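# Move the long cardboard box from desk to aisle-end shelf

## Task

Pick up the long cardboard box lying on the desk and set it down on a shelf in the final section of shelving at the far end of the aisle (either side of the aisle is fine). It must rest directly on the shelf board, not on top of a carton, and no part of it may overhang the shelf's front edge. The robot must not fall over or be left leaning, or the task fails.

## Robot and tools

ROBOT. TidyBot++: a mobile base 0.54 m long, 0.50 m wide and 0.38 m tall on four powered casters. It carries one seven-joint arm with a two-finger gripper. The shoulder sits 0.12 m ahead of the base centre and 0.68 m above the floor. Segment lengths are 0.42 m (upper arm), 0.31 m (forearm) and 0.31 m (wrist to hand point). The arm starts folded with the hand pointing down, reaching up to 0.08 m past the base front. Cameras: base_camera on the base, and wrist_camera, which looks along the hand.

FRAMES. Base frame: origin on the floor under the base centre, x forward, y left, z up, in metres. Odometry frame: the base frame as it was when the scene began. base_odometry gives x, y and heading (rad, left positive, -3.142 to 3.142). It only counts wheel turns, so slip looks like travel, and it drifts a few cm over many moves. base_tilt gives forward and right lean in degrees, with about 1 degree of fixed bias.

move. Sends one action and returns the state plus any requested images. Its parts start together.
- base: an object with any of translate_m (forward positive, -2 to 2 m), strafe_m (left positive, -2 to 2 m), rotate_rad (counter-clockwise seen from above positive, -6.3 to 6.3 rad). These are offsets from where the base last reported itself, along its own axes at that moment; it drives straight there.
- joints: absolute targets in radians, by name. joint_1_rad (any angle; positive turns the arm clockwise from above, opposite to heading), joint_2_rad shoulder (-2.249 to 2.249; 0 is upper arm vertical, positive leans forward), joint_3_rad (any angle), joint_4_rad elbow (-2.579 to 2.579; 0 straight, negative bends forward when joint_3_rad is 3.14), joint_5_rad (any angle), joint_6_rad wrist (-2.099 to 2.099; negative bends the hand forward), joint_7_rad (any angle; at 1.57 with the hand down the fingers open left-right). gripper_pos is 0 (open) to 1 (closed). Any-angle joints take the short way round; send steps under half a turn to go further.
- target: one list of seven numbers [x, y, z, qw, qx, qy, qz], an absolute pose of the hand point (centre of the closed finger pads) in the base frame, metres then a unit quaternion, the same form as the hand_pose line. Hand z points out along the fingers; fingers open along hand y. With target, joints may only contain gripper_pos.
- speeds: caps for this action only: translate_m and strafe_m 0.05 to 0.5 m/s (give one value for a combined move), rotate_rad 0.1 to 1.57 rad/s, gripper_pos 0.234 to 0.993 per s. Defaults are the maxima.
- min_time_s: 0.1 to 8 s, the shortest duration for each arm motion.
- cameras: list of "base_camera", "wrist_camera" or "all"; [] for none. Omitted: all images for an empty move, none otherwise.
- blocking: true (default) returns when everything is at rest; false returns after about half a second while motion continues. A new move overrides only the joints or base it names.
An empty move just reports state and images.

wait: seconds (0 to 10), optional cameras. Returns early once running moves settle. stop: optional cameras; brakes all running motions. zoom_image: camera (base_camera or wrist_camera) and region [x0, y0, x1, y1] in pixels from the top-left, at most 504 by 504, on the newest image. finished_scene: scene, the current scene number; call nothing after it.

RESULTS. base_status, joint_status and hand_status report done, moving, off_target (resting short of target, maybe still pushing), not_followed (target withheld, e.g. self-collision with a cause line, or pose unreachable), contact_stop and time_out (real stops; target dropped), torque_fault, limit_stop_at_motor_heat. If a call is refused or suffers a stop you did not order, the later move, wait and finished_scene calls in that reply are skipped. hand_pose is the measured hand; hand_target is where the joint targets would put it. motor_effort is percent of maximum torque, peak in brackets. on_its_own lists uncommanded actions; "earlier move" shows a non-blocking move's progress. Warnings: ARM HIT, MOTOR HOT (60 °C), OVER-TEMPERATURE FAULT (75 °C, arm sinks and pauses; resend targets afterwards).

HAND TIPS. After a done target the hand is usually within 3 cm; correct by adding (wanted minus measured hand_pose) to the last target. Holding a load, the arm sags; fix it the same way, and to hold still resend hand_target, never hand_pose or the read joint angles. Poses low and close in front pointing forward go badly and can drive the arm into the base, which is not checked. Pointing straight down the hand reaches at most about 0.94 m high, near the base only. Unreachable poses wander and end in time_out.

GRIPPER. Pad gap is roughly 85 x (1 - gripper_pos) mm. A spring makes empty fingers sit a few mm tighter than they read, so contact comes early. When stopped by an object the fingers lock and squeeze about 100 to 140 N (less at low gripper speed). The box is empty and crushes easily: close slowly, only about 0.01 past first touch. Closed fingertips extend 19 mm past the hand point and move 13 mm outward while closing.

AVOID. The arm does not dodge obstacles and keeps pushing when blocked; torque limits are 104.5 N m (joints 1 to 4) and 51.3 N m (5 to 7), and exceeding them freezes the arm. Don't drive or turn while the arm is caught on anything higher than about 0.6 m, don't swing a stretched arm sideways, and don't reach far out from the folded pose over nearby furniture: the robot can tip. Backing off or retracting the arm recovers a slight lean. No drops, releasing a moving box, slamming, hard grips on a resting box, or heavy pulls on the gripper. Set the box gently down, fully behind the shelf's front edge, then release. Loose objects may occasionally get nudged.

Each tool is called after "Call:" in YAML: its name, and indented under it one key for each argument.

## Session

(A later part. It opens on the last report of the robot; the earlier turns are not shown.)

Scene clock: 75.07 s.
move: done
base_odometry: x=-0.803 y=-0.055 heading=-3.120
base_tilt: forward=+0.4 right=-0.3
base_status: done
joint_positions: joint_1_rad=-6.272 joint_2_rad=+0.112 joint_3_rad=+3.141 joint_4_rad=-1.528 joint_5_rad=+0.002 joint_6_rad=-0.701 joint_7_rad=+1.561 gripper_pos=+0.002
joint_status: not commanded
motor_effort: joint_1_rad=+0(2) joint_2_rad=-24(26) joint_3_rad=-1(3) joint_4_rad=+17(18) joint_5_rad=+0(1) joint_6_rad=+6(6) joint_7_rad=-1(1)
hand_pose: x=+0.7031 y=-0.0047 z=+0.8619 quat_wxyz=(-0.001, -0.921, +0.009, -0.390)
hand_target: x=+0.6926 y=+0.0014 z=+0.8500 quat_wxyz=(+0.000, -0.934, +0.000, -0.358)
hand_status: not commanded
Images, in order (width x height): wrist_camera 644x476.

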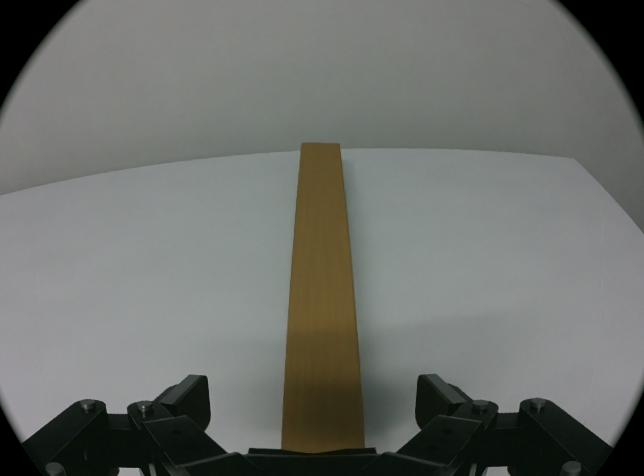

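Call:
move:
  joints: {"joint_2_rad": 0.18, "joint_4_rad": -1.77, "joint_6_rad": -0.44}
  min_time_s: 2.5
  cameras: ["wrist_camera"]

Scene clock: 78.10 s.
move: done
base_odometry: x=-0.803 y=-0.055 heading=-3.120
base_tilt: forward=+0.4 right=-0.4
base_status: not commanded
joint_positions: joint_1_rad=-6.272 joint_2_rad=+0.158 joint_3_rad=+3.141 joint_4_rad=-1.742 joint_5_rad=+0.002 joint_6_rad=-0.536 joint_7_rad=+1.561 gripper_pos=+0.002
joint_status: all done
motor_effort: joint_1_rad=+0(1) joint_2_rad=-24(25) joint_3_rad=-1(2) joint_4_rad=+16(19) joint_5_rad=+0(0) joint_6_rad=+5(7) joint_7_rad=-1(1)
hand_pose: x=+0.6847 y=-0.0045 z=+0.7587 quat_wxyz=(-0.001, -0.938, +0.009, -0.346)
hand_target: x=+0.6989 y=+0.0014 z=+0.7520 quat_wxyz=(+0.000, -0.930, +0.000, -0.367)
hand_status: not commanded
Images, in order (width x height): wrist_camera 644x476.

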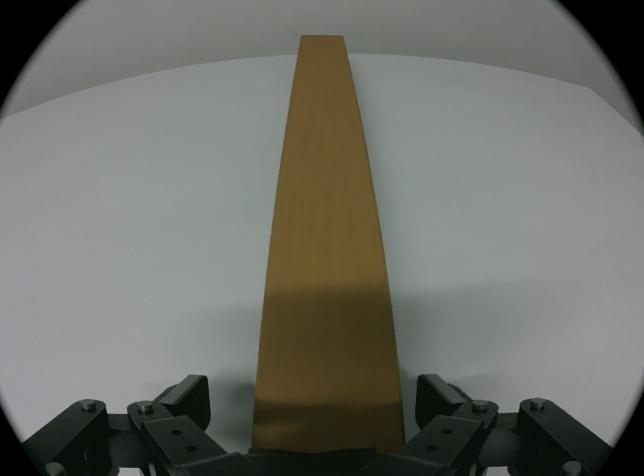

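Call:
move:
  base: {"strafe_m": -0.006}
  speeds: {"strafe_m": 0.05}

Call:
move:
  joints: {"joint_2_rad": 0.2, "joint_4_rad": -1.852, "joint_6_rad": -0.26}
  min_time_s: 2
  cameras: ["wrist_camera"]

Scene clock: 79.07 s.
move: done
base_odometry: x=-0.803 y=-0.049 heading=-3.120
base_tilt: forward=+0.4 right=-0.3
base_status: done
joint_positions: joint_1_rad=-6.274 joint_2_rad=+0.160 joint_3_rad=+3.141 joint_4_rad=-1.742 joint_5_rad=+0.002 joint_6_rad=-0.534 joint_7_rad=+1.561 gripper_pos=+0.002
joint_status: not commanded
motor_effort: joint_1_rad=+0(2) joint_2_rad=-24(26) joint_3_rad=-1(3) joint_4_rad=+17(17) joint_5_rad=+0(1) joint_6_rad=+6(6) joint_7_rad=-1(1)
hand_pose: x=+0.6852 y=-0.0040 z=+0.7584 quat_wxyz=(-0.001, -0.938, +0.008, -0.346)
hand_target: x=+0.6989 y=+0.0014 z=+0.7520 quat_wxyz=(+0.000, -0.930, +0.000, -0.367)
hand_status: not commanded
pictures: none

Scene clock: 81.37 s.
move: done
base_odometry: x=-0.803 y=-0.049 heading=-3.120
base_tilt: forward=+0.4 right=-0.3
base_status: not commanded
joint_positions: joint_1_rad=-6.274 joint_2_rad=+0.174 joint_3_rad=+3.141 joint_4_rad=-1.820 joint_5_rad=+0.002 joint_6_rad=-0.356 joint_7_rad=+1.561 gripper_pos=+0.002
joint_status: all done
motor_effort: joint_1_rad=+0(1) joint_2_rad=-24(26) joint_3_rad=-1(2) joint_4_rad=+17(18) joint_5_rad=+0(0) joint_6_rad=+6(7) joint_7_rad=-1(1)
hand_pose: x=+0.6999 y=-0.0041 z=+0.7484 quat_wxyz=(+0.000, -0.923, +0.008, -0.386)
hand_target: x=+0.7109 y=+0.0014 z=+0.7385 quat_wxyz=(+0.000, -0.915, +0.000, -0.403)
hand_status: not commanded
Images, in order (width x height): wrist_camera 644x476.

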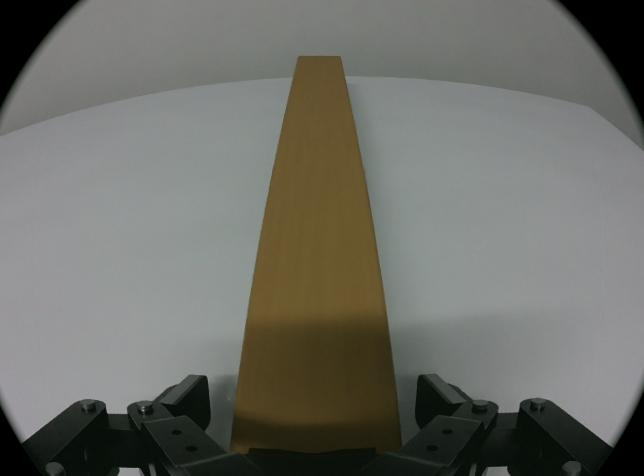

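Call:
zoom_image:
  camera: "wrist_camera"
  region: [140, 330, 490, 476]

Scaled by 1.440.

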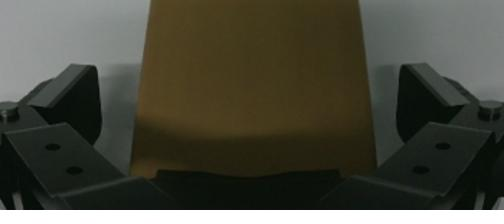

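Call:
move:
  joints: {"gripper_pos": 0.25}
  speeds: {"gripper_pos": 0.3}
  cameras: ["wrist_camera"]

Call:
zoom_image:
  camera: "wrist_camera"
  region: [140, 330, 490, 476]

Scene clock: 83.00 s.
move: done
base_odometry: x=-0.803 y=-0.049 heading=-3.120
base_tilt: forward=+0.4 right=-0.3
base_status: not commanded
joint_positions: joint_1_rad=-6.274 joint_2_rad=+0.174 joint_3_rad=+3.141 joint_4_rad=-1.821 joint_5_rad=+0.002 joint_6_rad=-0.347 joint_7_rad=+1.561 gripper_pos=+0.249
joint_status: all done
motor_effort: joint_1_rad=+0(1) joint_2_rad=-22(24) joint_3_rad=-1(2) joint_4_rad=+15(16) joint_5_rad=+0(1) joint_6_rad=+6(6) joint_7_rad=-1(2)
hand_pose: x=+0.7017 y=-0.0041 z=+0.7501 quat_wxyz=(+0.000, -0.921, +0.008, -0.389)
hand_target: x=+0.7109 y=+0.0014 z=+0.7385 quat_wxyz=(+0.000, -0.915, +0.000, -0.403)
hand_status: not commanded
Images, in order (width x height): wrist_camera 644x476.

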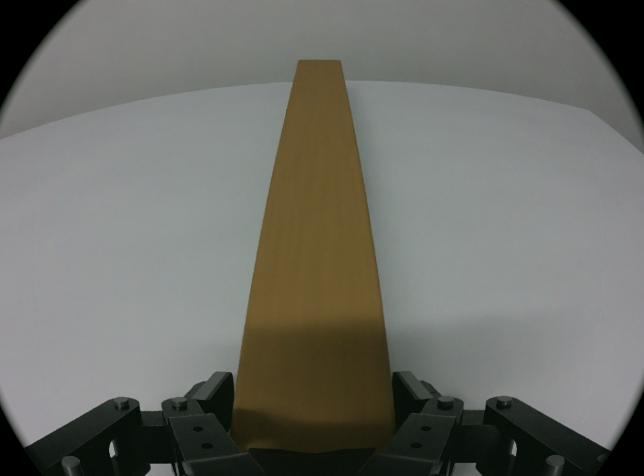

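Scaled by 1.440.

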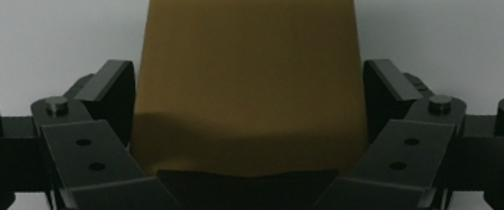

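Call:
move:
  joints: {"gripper_pos": 0.28}
  speeds: {"gripper_pos": 0.234}
  cameras: ["wrist_camera"]

Call:
zoom_image:
  camera: "wrist_camera"
  region: [140, 330, 490, 476]

Scene clock: 84.03 s.
move: done
base_odometry: x=-0.803 y=-0.049 heading=-3.120
base_tilt: forward=+0.4 right=-0.4
base_status: not commanded
joint_positions: joint_1_rad=-6.274 joint_2_rad=+0.174 joint_3_rad=+3.141 joint_4_rad=-1.821 joint_5_rad=+0.002 joint_6_rad=-0.343 joint_7_rad=+1.561 gripper_pos=+0.280
joint_status: all done
motor_effort: joint_1_rad=+0(1) joint_2_rad=-22(22) joint_3_rad=-1(2) joint_4_rad=+15(15) joint_5_rad=+0(1) joint_6_rad=+5(6) joint_7_rad=-1(2)
hand_pose: x=+0.7025 y=-0.0041 z=+0.7510 quat_wxyz=(+0.000, -0.920, +0.008, -0.391)
hand_target: x=+0.7109 y=+0.0014 z=+0.7385 quat_wxyz=(+0.000, -0.915, +0.000, -0.403)
hand_status: not commanded
Images, in order (width x height): wrist_camera 644x476.

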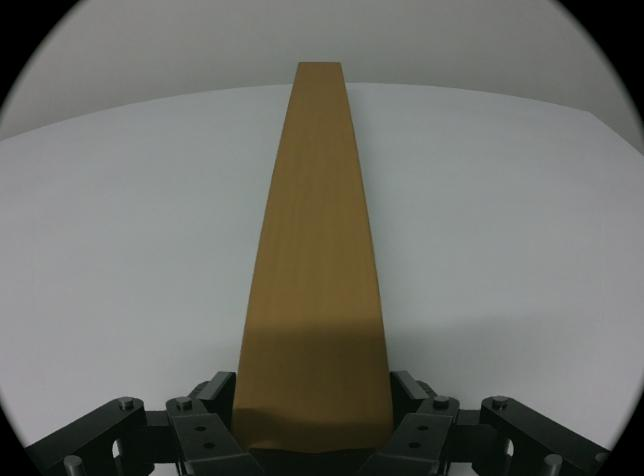

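Scaled by 1.440.

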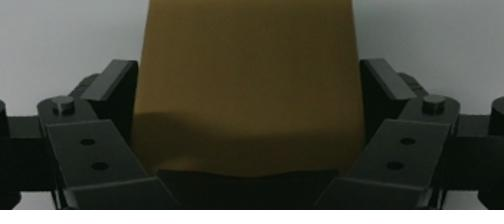

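Call:
move:
  joints: {"gripper_pos": 0.295}
  speeds: {"gripper_pos": 0.234}

Call:
move:
  joints: {"gripper_pos": 0.31}
  speeds: {"gripper_pos": 0.234}
  cameras: ["wrist_camera"]

Call:
zoom_image:
  camera: "wrist_camera"
  region: [140, 330, 490, 476]

Scene clock: 85.00 s.
move: done
base_odometry: x=-0.803 y=-0.049 heading=-3.120
base_tilt: forward=+0.4 right=-0.3
base_status: not commanded
joint_positions: joint_1_rad=-6.274 joint_2_rad=+0.174 joint_3_rad=+3.141 joint_4_rad=-1.821 joint_5_rad=+0.002 joint_6_rad=-0.343 joint_7_rad=+1.561 gripper_pos=+0.294
joint_status: all done
motor_effort: joint_1_rad=+0(0) joint_2_rad=-21(22) joint_3_rad=-1(1) joint_4_rad=+14(15) joint_5_rad=+0(0) joint_6_rad=+5(5) joint_7_rad=-1(1)
hand_pose: x=+0.7026 y=-0.0041 z=+0.7511 quat_wxyz=(+0.000, -0.920, +0.008, -0.391)
hand_target: x=+0.7109 y=+0.0014 z=+0.7385 quat_wxyz=(+0.000, -0.915, +0.000, -0.403)
hand_status: not commanded
pictures: none

Scene clock: 85.87 s.
move: done
base_odometry: x=-0.803 y=-0.049 heading=-3.120
base_tilt: forward=+0.5 right=-0.4
base_status: not commanded
joint_positions: joint_1_rad=-6.274 joint_2_rad=+0.174 joint_3_rad=+3.141 joint_4_rad=-1.821 joint_5_rad=+0.002 joint_6_rad=-0.342 joint_7_rad=+1.561 gripper_pos=+0.311
joint_status: all done
motor_effort: joint_1_rad=+0(0) joint_2_rad=-20(21) joint_3_rad=-1(1) joint_4_rad=+14(15) joint_5_rad=+0(0) joint_6_rad=+5(5) joint_7_rad=-1(2)
hand_pose: x=+0.7027 y=-0.0041 z=+0.7512 quat_wxyz=(+0.000, -0.920, +0.008, -0.392)
hand_target: x=+0.7109 y=+0.0014 z=+0.7385 quat_wxyz=(+0.000, -0.915, +0.000, -0.403)
hand_status: not commanded
Images, in order (width x height): wrist_camera 644x476.

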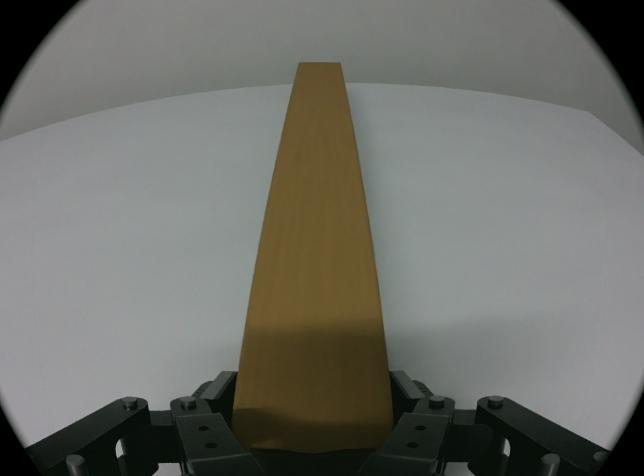

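Scaled by 1.440.

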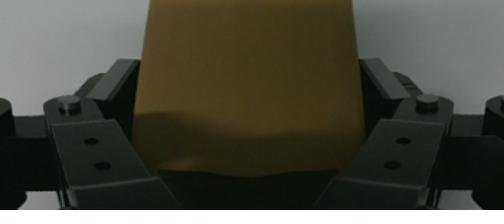

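Call:
move:
  joints: {"gripper_pos": 0.33}
  speeds: {"gripper_pos": 0.234}
  cameras: ["wrist_camera"]

Call:
zoom_image:
  camera: "wrist_camera"
  region: [180, 350, 280, 440]

Call:
zoom_image:
  camera: "wrist_camera"
  region: [350, 350, 450, 440]

Scene clock: 86.90 s.
move: done
base_odometry: x=-0.803 y=-0.049 heading=-3.120
base_tilt: forward=+0.4 right=-0.4
base_status: not commanded
joint_positions: joint_1_rad=-6.274 joint_2_rad=+0.174 joint_3_rad=+3.141 joint_4_rad=-1.821 joint_5_rad=+0.002 joint_6_rad=-0.342 joint_7_rad=+1.561 gripper_pos=+0.331
joint_status: all done
motor_effort: joint_1_rad=+0(0) joint_2_rad=-20(20) joint_3_rad=-1(2) joint_4_rad=+13(15) joint_5_rad=+0(1) joint_6_rad=+5(5) joint_7_rad=-1(2)
hand_pose: x=+0.7028 y=-0.0041 z=+0.7513 quat_wxyz=(+0.000, -0.920, +0.008, -0.392)
hand_target: x=+0.7109 y=+0.0014 z=+0.7385 quat_wxyz=(+0.000, -0.915, +0.000, -0.403)
hand_status: not commanded
Images, in order (width x height): wrist_camera 644x476.

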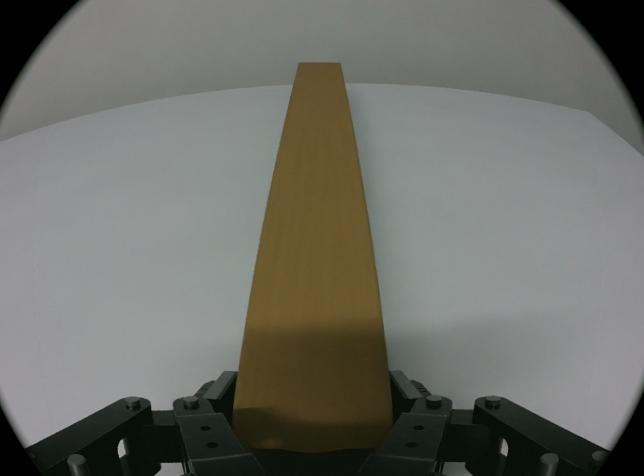

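Scaled by 5.040.

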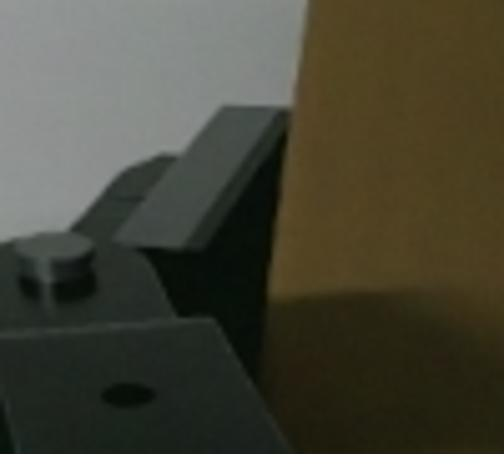

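Scaled by 5.040.

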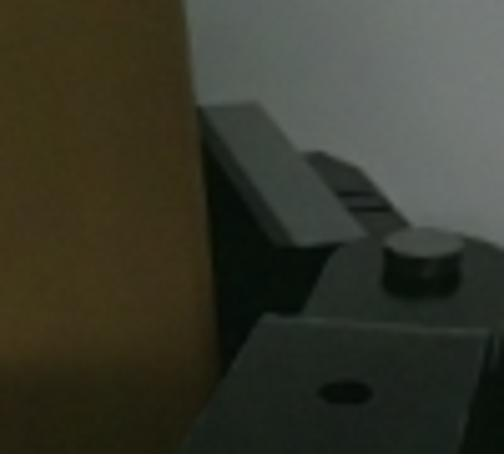

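Call:
move:
  joints: {"gripper_pos": 0.345}
  speeds: {"gripper_pos": 0.234}
  cameras: ["wrist_camera"]

Call:
zoom_image:
  camera: "wrist_camera"
  region: [180, 350, 280, 440]

Call:
zoom_image:
  camera: "wrist_camera"
  region: [350, 350, 450, 440]

Scene clock: 87.97 s.
move: done
base_odometry: x=-0.803 y=-0.049 heading=-3.120
base_tilt: forward=+0.5 right=-0.3
base_status: not commanded
joint_positions: joint_1_rad=-6.274 joint_2_rad=+0.174 joint_3_rad=+3.141 joint_4_rad=-1.821 joint_5_rad=+0.002 joint_6_rad=-0.341 joint_7_rad=+1.561 gripper_pos=+0.344
joint_status: all done
motor_effort: joint_1_rad=+0(1) joint_2_rad=-20(20) joint_3_rad=-1(1) joint_4_rad=+13(14) joint_5_rad=+0(0) joint_6_rad=+5(5) joint_7_rad=-1(2)
hand_pose: x=+0.7029 y=-0.0041 z=+0.7514 quat_wxyz=(+0.000, -0.920, +0.008, -0.392)
hand_target: x=+0.7109 y=+0.0014 z=+0.7385 quat_wxyz=(+0.000, -0.915, +0.000, -0.403)
hand_status: not commanded
Images, in order (width x height): wrist_camera 644x476.

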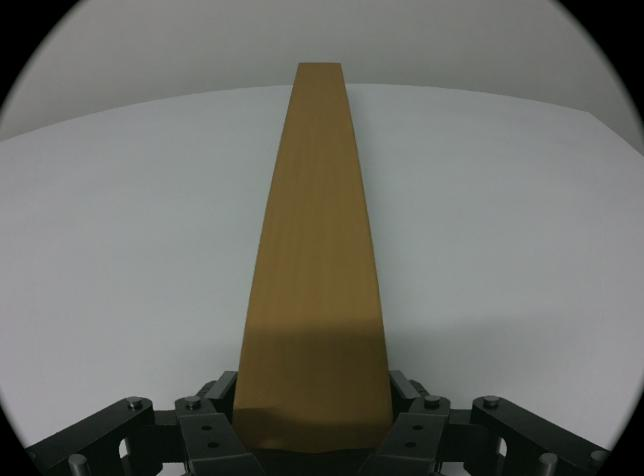

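Scaled by 5.040.

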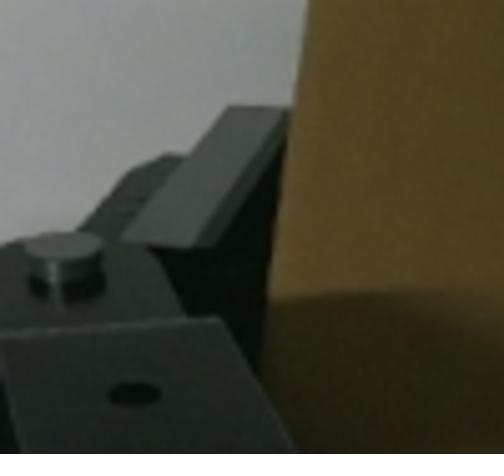

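Scaled by 5.040.

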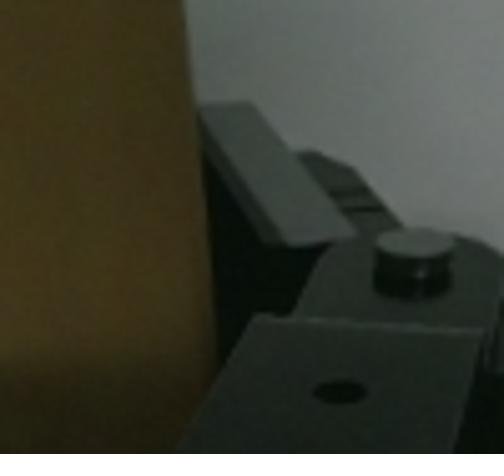

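Call:
move:
  joints: {"gripper_pos": 0.39}
  speeds: {"gripper_pos": 0.234}
  cameras: ["wrist_camera"]

Call:
zoom_image:
  camera: "wrist_camera"
  region: [180, 350, 280, 440]

Call:
zoom_image:
  camera: "wrist_camera"
  region: [350, 350, 450, 440]

Scene clock: 89.17 s.
move: done
base_odometry: x=-0.803 y=-0.049 heading=-3.120
base_tilt: forward=+0.4 right=-0.3
base_status: not commanded
joint_positions: joint_1_rad=-6.274 joint_2_rad=+0.174 joint_3_rad=+3.141 joint_4_rad=-1.821 joint_5_rad=+0.002 joint_6_rad=-0.340 joint_7_rad=+1.561 gripper_pos=+0.391
joint_status: all done
motor_effort: joint_1_rad=+0(1) joint_2_rad=-20(20) joint_3_rad=-1(2) joint_4_rad=+14(14) joint_5_rad=+0(0) joint_6_rad=+4(5) joint_7_rad=-1(2)
hand_pose: x=+0.7033 y=-0.0041 z=+0.7518 quat_wxyz=(+0.000, -0.920, +0.008, -0.393)
hand_target: x=+0.7109 y=+0.0014 z=+0.7385 quat_wxyz=(+0.000, -0.915, +0.000, -0.403)
hand_status: not commanded
Images, in order (width x height): wrist_camera 644x476.

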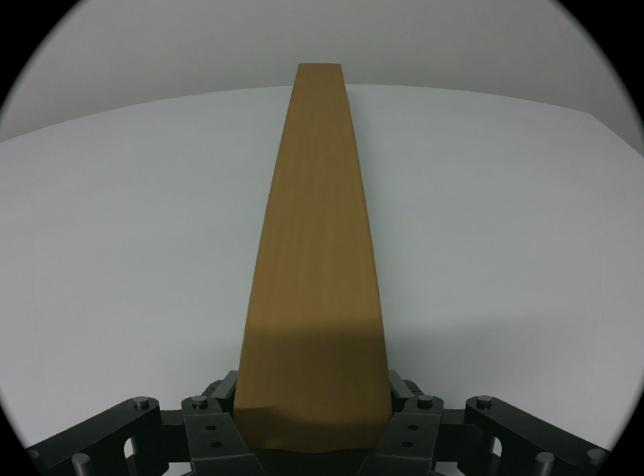

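Scaled by 5.040.

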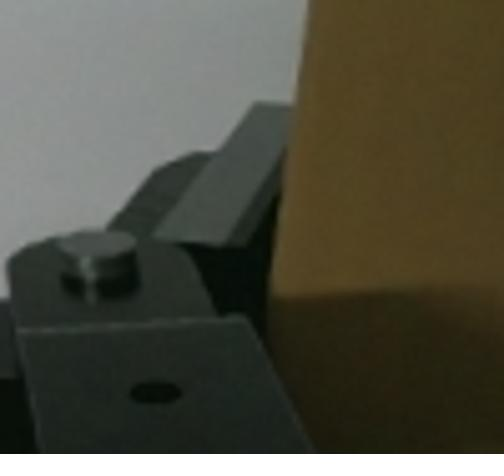

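Scaled by 5.040.

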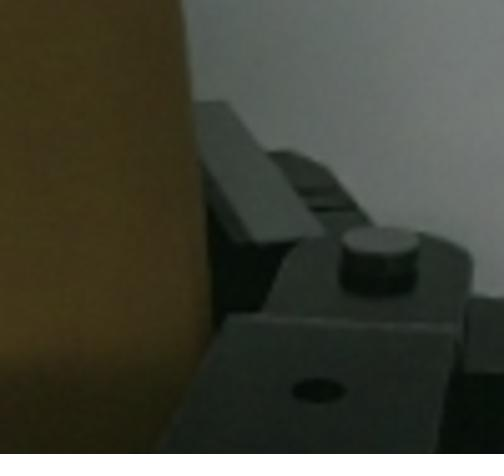

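Call:
move:
  joints: {"gripper_pos": 0.43}
  speeds: {"gripper_pos": 0.234}
  cameras: ["wrist_camera"]

Call:
zoom_image:
  camera: "wrist_camera"
  region: [180, 350, 280, 440]

Call:
zoom_image:
  camera: "wrist_camera"
  region: [350, 350, 450, 440]

Scene clock: 90.30 s.
move: done
base_odometry: x=-0.803 y=-0.049 heading=-3.120
base_tilt: forward=+0.4 right=-0.4
base_status: not commanded
joint_positions: joint_1_rad=-6.274 joint_2_rad=+0.174 joint_3_rad=+3.141 joint_4_rad=-1.821 joint_5_rad=+0.002 joint_6_rad=-0.339 joint_7_rad=+1.561 gripper_pos=+0.432
joint_status: all done
motor_effort: joint_1_rad=+0(0) joint_2_rad=-19(20) joint_3_rad=-1(2) joint_4_rad=+13(14) joint_5_rad=+0(1) joint_6_rad=+5(5) joint_7_rad=-1(1)
hand_pose: x=+0.7035 y=-0.0041 z=+0.7520 quat_wxyz=(+0.000, -0.919, +0.008, -0.393)
hand_target: x=+0.7109 y=+0.0014 z=+0.7385 quat_wxyz=(+0.000, -0.915, +0.000, -0.403)
hand_status: not commanded
Images, in order (width x height): wrist_camera 644x476.

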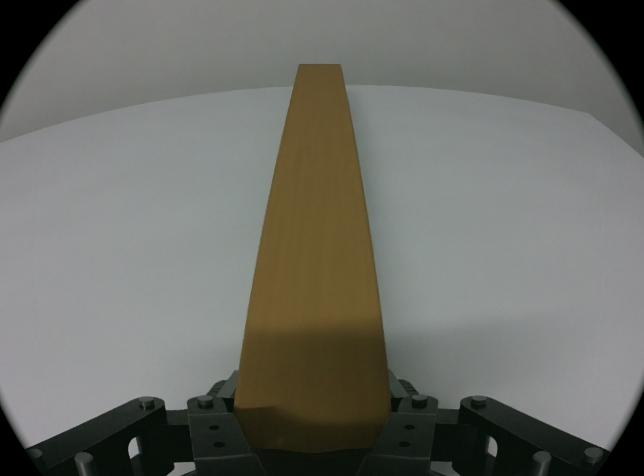

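Scaled by 5.040.

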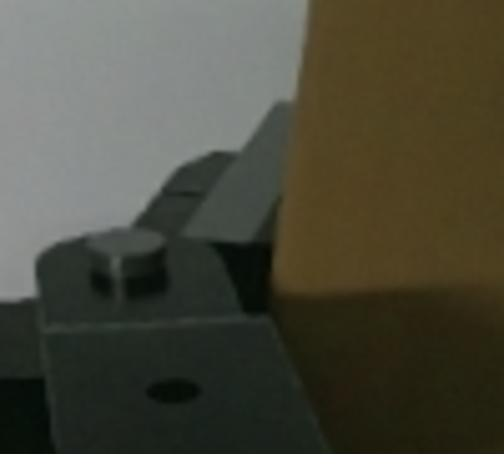

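Scaled by 5.040.

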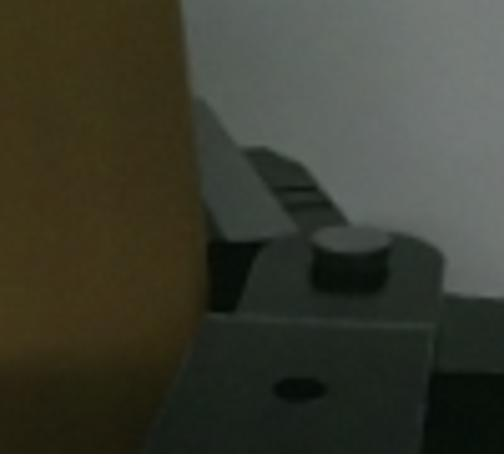

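Call:
move:
  joints: {"gripper_pos": 0.45}
  speeds: {"gripper_pos": 0.234}
  cameras: ["wrist_camera"]

Call:
zoom_image:
  camera: "wrist_camera"
  region: [180, 350, 280, 440]

Call:
zoom_image:
  camera: "wrist_camera"
  region: [350, 350, 450, 440]

Scene clock: 91.17 s.
move: done
base_odometry: x=-0.803 y=-0.049 heading=-3.120
base_tilt: forward=+0.4 right=-0.3
base_status: not commanded
joint_positions: joint_1_rad=-6.274 joint_2_rad=+0.173 joint_3_rad=+3.142 joint_4_rad=-1.820 joint_5_rad=+0.002 joint_6_rad=-0.336 joint_7_rad=+1.561 gripper_pos=+0.453
joint_status: all done
motor_effort: joint_1_rad=+0(1) joint_2_rad=-18(20) joint_3_rad=-1(2) joint_4_rad=+12(14) joint_5_rad=+1(1) joint_6_rad=+6(6) joint_7_rad=-1(1)
hand_pose: x=+0.7042 y=-0.0042 z=+0.7535 quat_wxyz=(+0.000, -0.919, +0.008, -0.395)
hand_target: x=+0.7109 y=+0.0014 z=+0.7385 quat_wxyz=(+0.000, -0.915, +0.000, -0.403)
hand_status: not commanded
Images, in order (width x height): wrist_camera 644x476.

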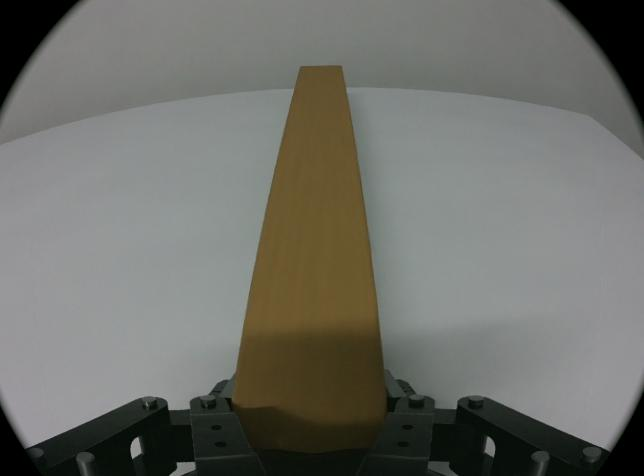

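Scaled by 5.040.

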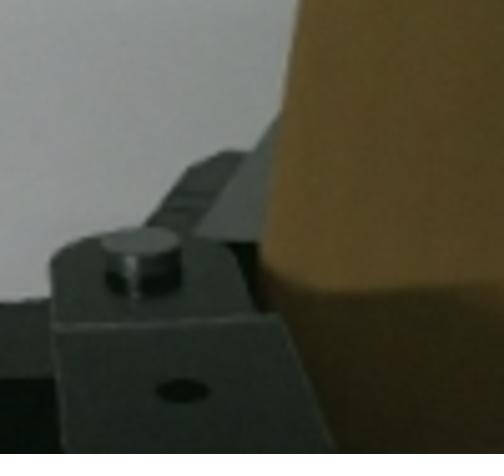

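Scaled by 5.040.

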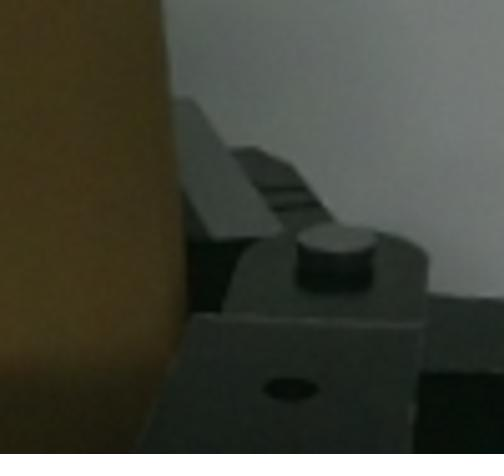

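Call:
move:
  joints: {"gripper_pos": 0.46}
  speeds: {"gripper_pos": 0.234}
  cameras: ["wrist_camera"]

Call:
zoom_image:
  camera: "wrist_camera"
  region: [180, 350, 280, 440]

Call:
zoom_image:
  camera: "wrist_camera"
  region: [350, 350, 450, 440]

Scene clock: 92.03 s.
move: done
base_odometry: x=-0.803 y=-0.049 heading=-3.120
base_tilt: forward=+0.4 right=-0.4
base_status: not commanded
joint_positions: joint_1_rad=-6.274 joint_2_rad=+0.173 joint_3_rad=+3.142 joint_4_rad=-1.820 joint_5_rad=+0.002 joint_6_rad=-0.336 joint_7_rad=+1.561 gripper_pos=+0.457
joint_status: all done
motor_effort: joint_1_rad=+0(1) joint_2_rad=-18(18) joint_3_rad=-1(1) joint_4_rad=+13(13) joint_5_rad=+1(1) joint_6_rad=+6(7) joint_7_rad=-1(1)
hand_pose: x=+0.7042 y=-0.0042 z=+0.7535 quat_wxyz=(+0.000, -0.919, +0.008, -0.395)
hand_target: x=+0.7109 y=+0.0014 z=+0.7385 quat_wxyz=(+0.000, -0.915, +0.000, -0.403)
hand_status: not commanded
Images, in order (width x height): wrist_camera 644x476.

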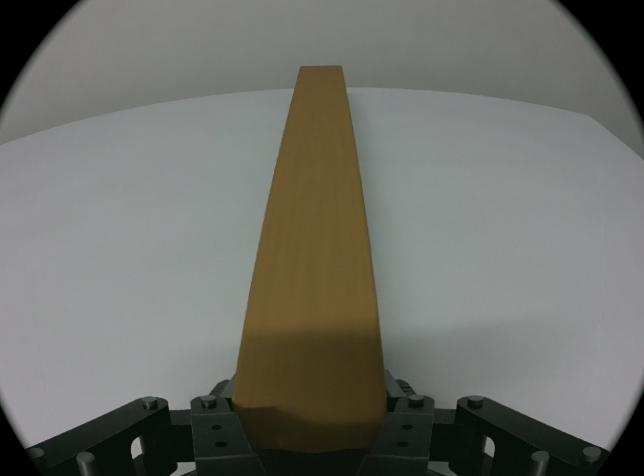

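Scaled by 5.040.

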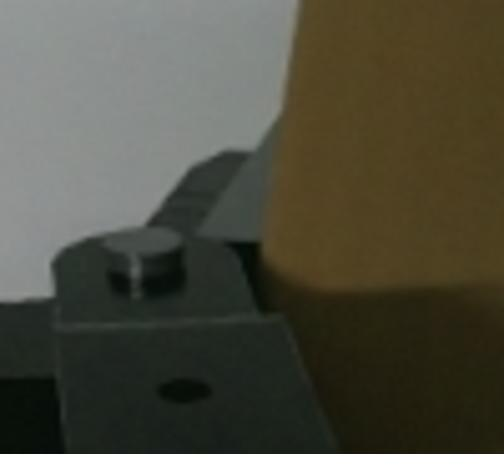

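Scaled by 5.040.

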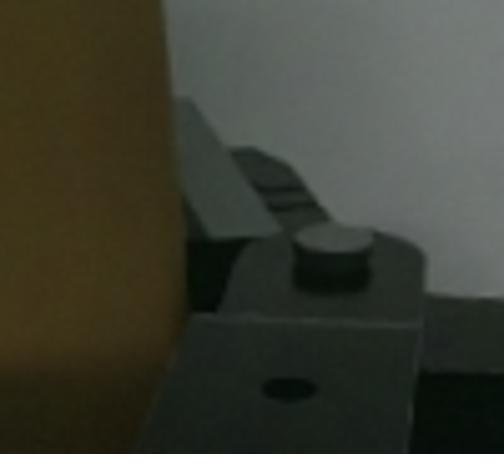

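Call:
move:
  joints: {"joint_2_rad": 0.13, "joint_4_rad": -1.68, "joint_6_rad": -0.57}
  min_time_s: 2.5
  cameras: ["wrist_camera"]

Scene clock: 95.07 s.
move: done
base_odometry: x=-0.803 y=-0.049 heading=-3.120
base_tilt: forward=+0.5 right=-0.3
base_status: not commanded
joint_positions: joint_1_rad=-6.274 joint_2_rad=+0.173 joint_3_rad=+3.142 joint_4_rad=-1.705 joint_5_rad=+0.002 joint_6_rad=-0.492 joint_7_rad=+1.561 gripper_pos=+0.457
joint_status: all done
motor_effort: joint_1_rad=-1(1) joint_2_rad=-26(27) joint_3_rad=-1(2) joint_4_rad=+17(19) joint_5_rad=+0(1) joint_6_rad=+7(9) joint_7_rad=-1(2)
hand_pose: x=+0.7080 y=-0.0043 z=+0.7781 quat_wxyz=(-0.001, -0.926, +0.008, -0.376)
hand_target: x=+0.6938 y=+0.0014 z=+0.7992 quat_wxyz=(+0.000, -0.928, +0.000, -0.372)
hand_status: not commanded
Images, in order (width x height): wrist_camera 644x476.

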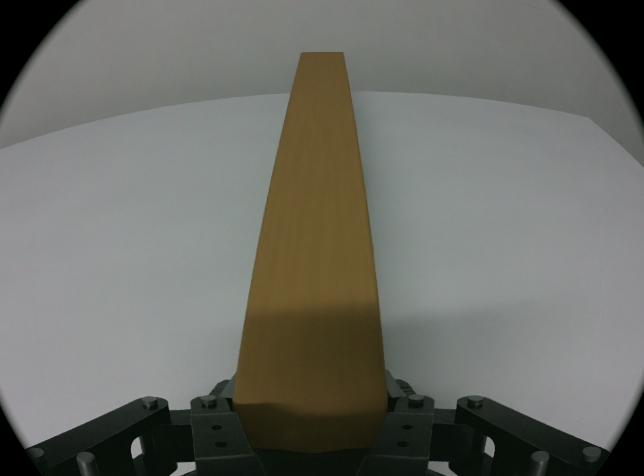

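Call:
move:
  joints: {"joint_2_rad": 0.08, "joint_4_rad": -1.55, "joint_6_rad": -0.7}
  min_time_s: 2.5
  cameras: ["wrist_camera"]

Scene clock: 98.00 s.
move: done
base_odometry: x=-0.803 y=-0.049 heading=-3.120
base_tilt: forward=+0.4 right=-0.3
base_status: not commanded
joint_positions: joint_1_rad=-6.274 joint_2_rad=+0.128 joint_3_rad=+3.142 joint_4_rad=-1.575 joint_5_rad=+0.002 joint_6_rad=-0.623 joint_7_rad=+1.561 gripper_pos=+0.457
joint_status: all done
motor_effort: joint_1_rad=+0(0) joint_2_rad=-25(27) joint_3_rad=-1(2) joint_4_rad=+18(19) joint_5_rad=+0(1) joint_6_rad=+7(8) joint_7_rad=-1(1)
hand_pose: x=+0.7109 y=-0.0044 z=+0.8439 quat_wxyz=(-0.001, -0.918, +0.008, -0.396)
hand_target: x=+0.6923 y=+0.0014 z=+0.8684 quat_wxyz=(+0.000, -0.919, +0.000, -0.395)
hand_status: not commanded
Images, in order (width x height): wrist_camera 644x476.

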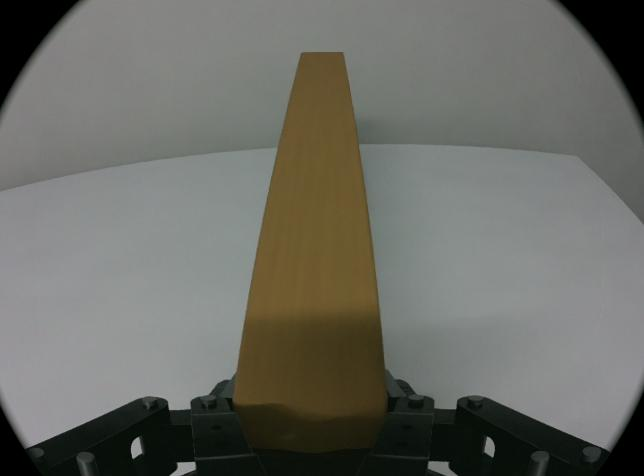

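Call:
move:
  base: {"translate_m": -0.5}
  speeds: {"translate_m": 0.3}
  joints: {"joint_2_rad": -0.03, "joint_4_rad": -1.21, "joint_6_rad": -1.17}
  min_time_s: 2.5
  cameras: ["wrist_camera"]

Scene clock: 102.23 s.
move: done
base_odometry: x=-0.303 y=-0.038 heading=-3.120
base_tilt: forward=+0.4 right=-0.4
base_status: done
joint_positions: joint_1_rad=-6.274 joint_2_rad=+0.006 joint_3_rad=+3.142 joint_4_rad=-1.233 joint_5_rad=+0.002 joint_6_rad=-1.093 joint_7_rad=+1.561 gripper_pos=+0.457
joint_status: all done
motor_effort: joint_1_rad=+0(1) joint_2_rad=-20(29) joint_3_rad=-1(2) joint_4_rad=+17(20) joint_5_rad=+0(1) joint_6_rad=+7(8) joint_7_rad=-1(2)
hand_pose: x=+0.6441 y=-0.0037 z=+0.9906 quat_wxyz=(-0.001, -0.919, +0.009, -0.394)
hand_target: x=+0.6185 y=+0.0014 z=+1.0034 quat_wxyz=(+0.000, -0.923, +0.000, -0.386)
hand_status: not commanded
Images, in order (width x height): wrist_camera 644x476.

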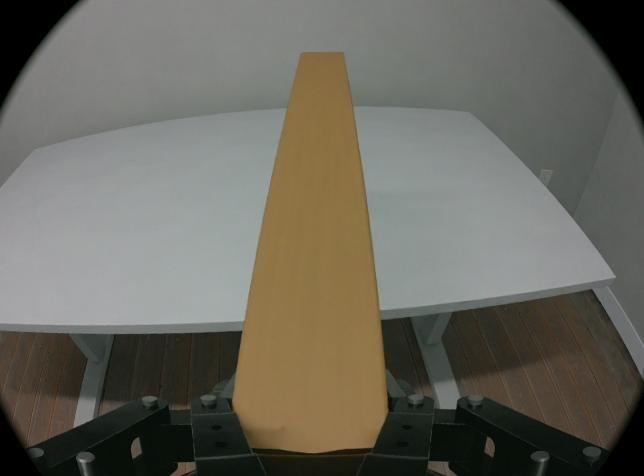

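Call:
move:
  joints: {"joint_1_rad": 1.571, "joint_2_rad": 0.337, "joint_3_rad": 3.1416, "joint_4_rad": -0.664, "joint_5_rad": -0.896, "joint_6_rad": -1.951, "joint_7_rad": 2.707}
  min_time_s: 4
  cameras: ["wrist_camera"]

Scene clock: 106.90 s.
move: done
base_odometry: x=-0.303 y=-0.038 heading=-3.120
base_tilt: forward=+0.4 right=-0.3
base_status: not commanded
joint_positions: joint_1_rad=-4.725 joint_2_rad=+0.318 joint_3_rad=+3.141 joint_4_rad=-0.687 joint_5_rad=-0.782 joint_6_rad=-1.874 joint_7_rad=+2.666 gripper_pos=+0.457
joint_status: all done
motor_effort: joint_1_rad=+0(1) joint_2_rad=-26(27) joint_3_rad=-2(4) joint_4_rad=+13(19) joint_5_rad=-6(7) joint_6_rad=+3(7) joint_7_rad=-1(2)
hand_pose: x=+0.3354 y=-0.4283 z=+1.0224 quat_wxyz=(-0.033, -0.929, +0.054, -0.365)
hand_target: x=+0.3458 y=-0.4039 z=+1.0343 quat_wxyz=(+0.000, -0.919, +0.000, -0.395)
hand_status: not commanded
Images, in order (width x height): wrist_camera 644x476.

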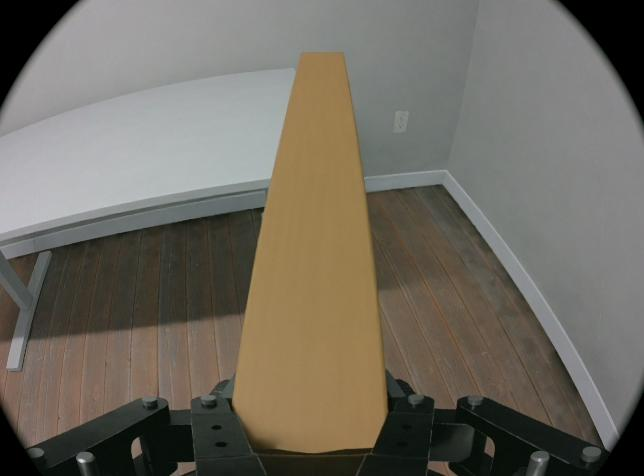

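Call:
move:
  base: {"translate_m": -0.054, "strafe_m": 0.192, "rotate_rad": -3.019}
  speeds: {"rotate_rad": 0.8}
  joints: {"joint_2_rad": 0.356, "joint_4_rad": -0.641, "joint_5_rad": -1.01, "joint_6_rad": -2.028, "joint_7_rad": 2.748}
  min_time_s: 2
  cameras: ["all"]

Scene clock: 112.03 s.
move: done
base_odometry: x=-0.245 y=-0.229 heading=+0.145
base_tilt: forward=+0.4 right=-0.3
base_status: done
joint_positions: joint_1_rad=-4.716 joint_2_rad=+0.343 joint_3_rad=+3.141 joint_4_rad=-0.664 joint_5_rad=-0.899 joint_6_rad=-1.953 joint_7_rad=+2.708 gripper_pos=+0.457
joint_status: all done
motor_effort: joint_1_rad=+0(3) joint_2_rad=-26(29) joint_3_rad=-3(4) joint_4_rad=+12(15) joint_5_rad=-6(7) joint_6_rad=+3(4) joint_7_rad=-1(2)
hand_pose: x=+0.3475 y=-0.4045 z=+1.0321 quat_wxyz=(+0.004, -0.919, -0.002, -0.395)
hand_target: x=+0.3566 y=-0.3758 z=+1.0477 quat_wxyz=(+0.032, -0.903, -0.063, -0.423)
hand_status: not commanded
pictures: base_camera, wrist_camera
Images, in order (width x height): base_camera 644x364, wrist_camera 644x476.

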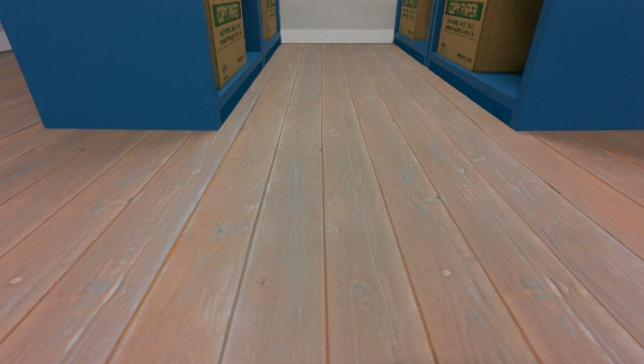

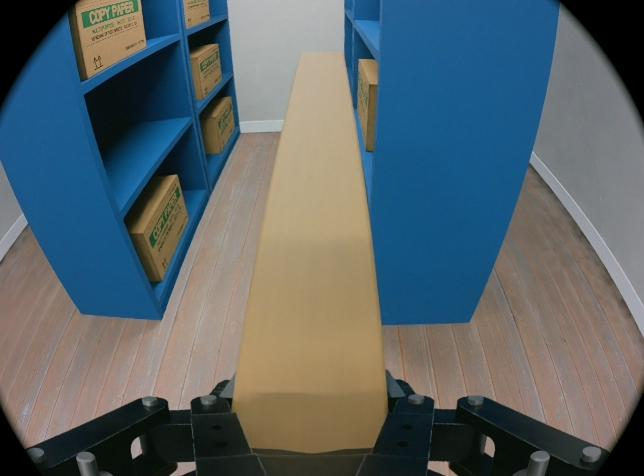

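Call:
move:
  base: {"translate_m": 1.5, "strafe_m": -0.02}
  speeds: {"translate_m": 0.35}
  cameras: ["all"]

Scene clock: 118.37 s.
move: done
base_odometry: x=+1.242 y=-0.032 heading=+0.145
base_tilt: forward=+0.4 right=-0.3
base_status: done
joint_positions: joint_1_rad=-4.715 joint_2_rad=+0.343 joint_3_rad=+3.141 joint_4_rad=-0.663 joint_5_rad=-0.901 joint_6_rad=-1.954 joint_7_rad=+2.708 gripper_pos=+0.457
joint_status: not commanded
motor_effort: joint_1_rad=+1(2) joint_2_rad=-26(27) joint_3_rad=-2(3) joint_4_rad=+12(13) joint_5_rad=-6(7) joint_6_rad=+3(3) joint_7_rad=-1(1)
hand_pose: x=+0.3474 y=-0.4041 z=+1.0326 quat_wxyz=(+0.004, -0.918, -0.002, -0.396)
hand_target: x=+0.3566 y=-0.3758 z=+1.0477 quat_wxyz=(+0.032, -0.903, -0.063, -0.423)
hand_status: not commanded
pictures: base_camera, wrist_camera
Images, in order (width x height): base_camera 644x364, wrist_camera 644x476.

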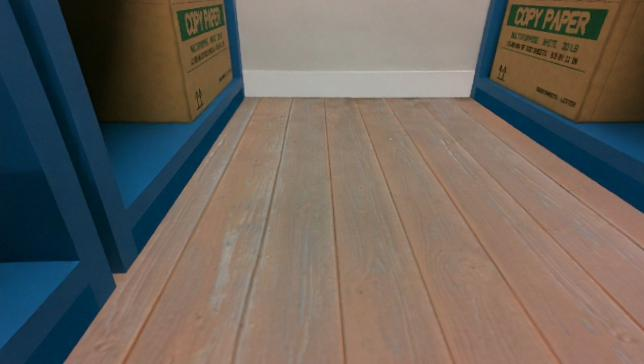

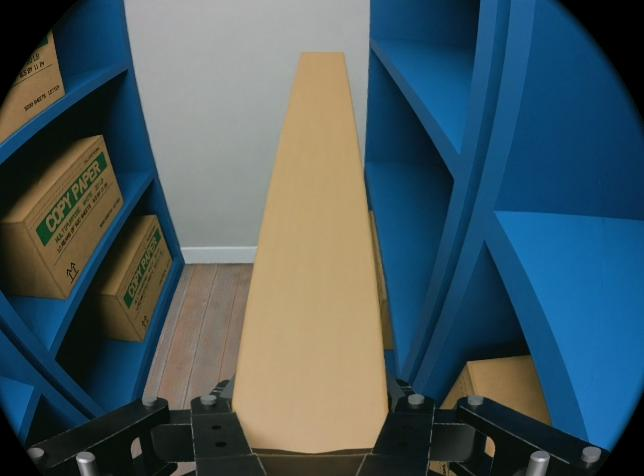

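Call:
move:
  base: {"rotate_rad": 0.016}
  joints: {"joint_1_rad": 1.415, "joint_2_rad": 0.411, "joint_4_rad": -0.333, "joint_5_rad": -1.02, "joint_6_rad": -2.08, "joint_7_rad": 2.44}
  min_time_s: 3
  cameras: ["all"]

Scene clock: 122.77 s.
move: done
base_odometry: x=+1.242 y=-0.032 heading=+0.160
base_tilt: forward=+0.3 right=-0.3
base_status: done
joint_positions: joint_1_rad=-4.850 joint_2_rad=+0.390 joint_3_rad=+3.142 joint_4_rad=-0.354 joint_5_rad=-0.912 joint_6_rad=-2.004 joint_7_rad=+2.481 gripper_pos=+0.457
joint_status: all done
motor_effort: joint_1_rad=+0(3) joint_2_rad=-26(28) joint_3_rad=-3(4) joint_4_rad=+11(13) joint_5_rad=-5(8) joint_6_rad=+5(5) joint_7_rad=-1(2)
hand_pose: x=+0.3979 y=-0.3767 z=+1.0892 quat_wxyz=(-0.024, -0.918, -0.023, -0.396)
hand_target: x=+0.4084 y=-0.3419 z=+1.0910 quat_wxyz=(+0.034, -0.911, -0.059, -0.406)
hand_status: not commanded
pictures: base_camera, wrist_camera
Images, in order (width x height): base_camera 644x364, wrist_camera 644x476.

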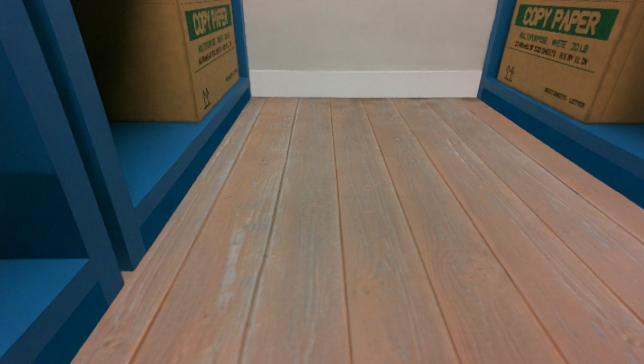

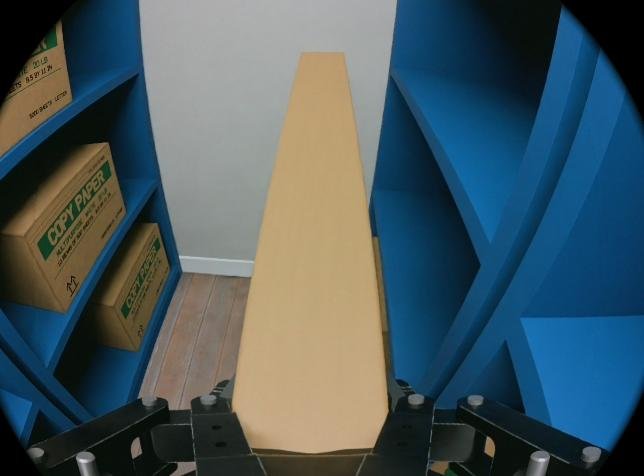

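Call:
move:
  base: {"translate_m": 0.56}
  speeds: {"translate_m": 0.25}
  cameras: ["all"]

Scene clock: 128.67 s.
move: time_out
base_odometry: x=+1.532 y=+0.015 heading=+0.159
base_tilt: forward=+0.4 right=-0.3
base_status: translate_m time_out (by the wheels' count: +0.293 of +0.560)
joint_positions: joint_1_rad=-4.869 joint_2_rad=+0.398 joint_3_rad=+3.141 joint_4_rad=-0.352 joint_5_rad=-0.922 joint_6_rad=-2.009 joint_7_rad=+2.479 gripper_pos=+0.457
joint_status: not commanded
motor_effort: joint_1_rad=+0(7) joint_2_rad=-26(29) joint_3_rad=-2(4) joint_4_rad=+10(12) joint_5_rad=-5(6) joint_6_rad=+4(6) joint_7_rad=-1(2)
hand_pose: x=+0.4064 y=-0.3712 z=+1.0873 quat_wxyz=(-0.013, -0.917, -0.034, -0.398)
hand_target: x=+0.4084 y=-0.3419 z=+1.0910 quat_wxyz=(+0.034, -0.911, -0.059, -0.406)
hand_status: not commanded
pictures: base_camera, wrist_camera
Images, in order (width x height): base_camera 644x364, wrist_camera 644x476.

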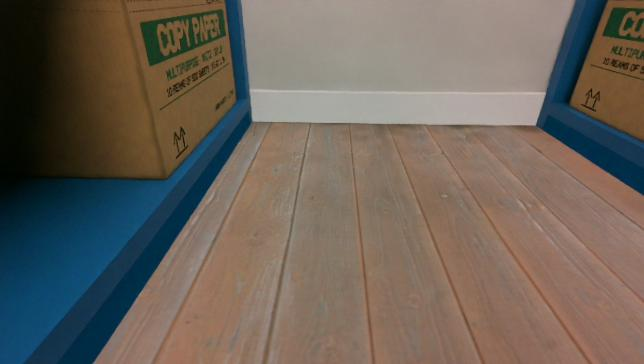

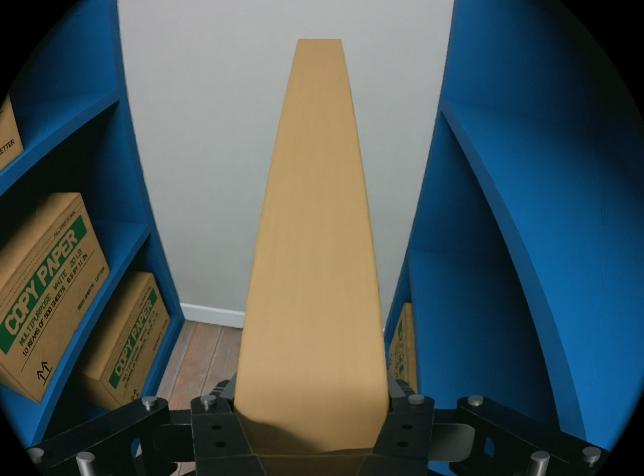

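Call:
move:
  base: {"strafe_m": -0.06, "translate_m": -0.02}
  speeds: {"strafe_m": 0.1}
  cameras: ["all"]

Scene clock: 130.33 s.
move: done
base_odometry: x=+1.522 y=-0.048 heading=+0.159
base_tilt: forward=+0.4 right=-0.3
base_status: done
joint_positions: joint_1_rad=-4.869 joint_2_rad=+0.404 joint_3_rad=+3.141 joint_4_rad=-0.351 joint_5_rad=-0.922 joint_6_rad=-2.009 joint_7_rad=+2.479 gripper_pos=+0.457
joint_status: not commanded
motor_effort: joint_1_rad=+0(2) joint_2_rad=-27(29) joint_3_rad=-2(4) joint_4_rad=+11(12) joint_5_rad=-5(6) joint_6_rad=+4(5) joint_7_rad=-1(2)
hand_pose: x=+0.4068 y=-0.3737 z=+1.0848 quat_wxyz=(-0.010, -0.917, -0.033, -0.397)
hand_target: x=+0.4084 y=-0.3419 z=+1.0910 quat_wxyz=(+0.034, -0.911, -0.059, -0.406)
hand_status: not commanded
pictures: base_camera, wrist_camera
Images, in order (width x height): base_camera 644x364, wrist_camera 644x476.

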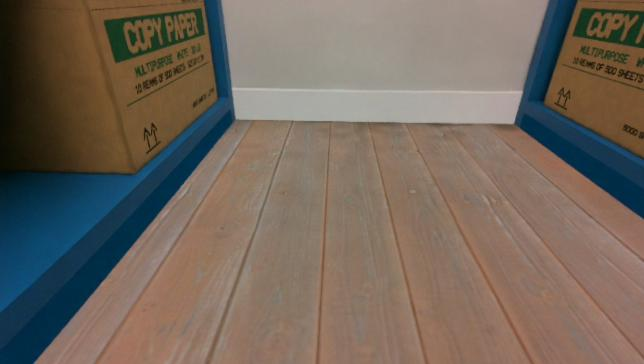

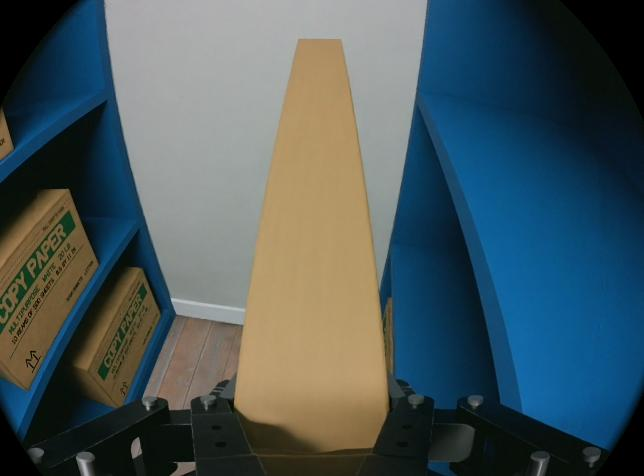

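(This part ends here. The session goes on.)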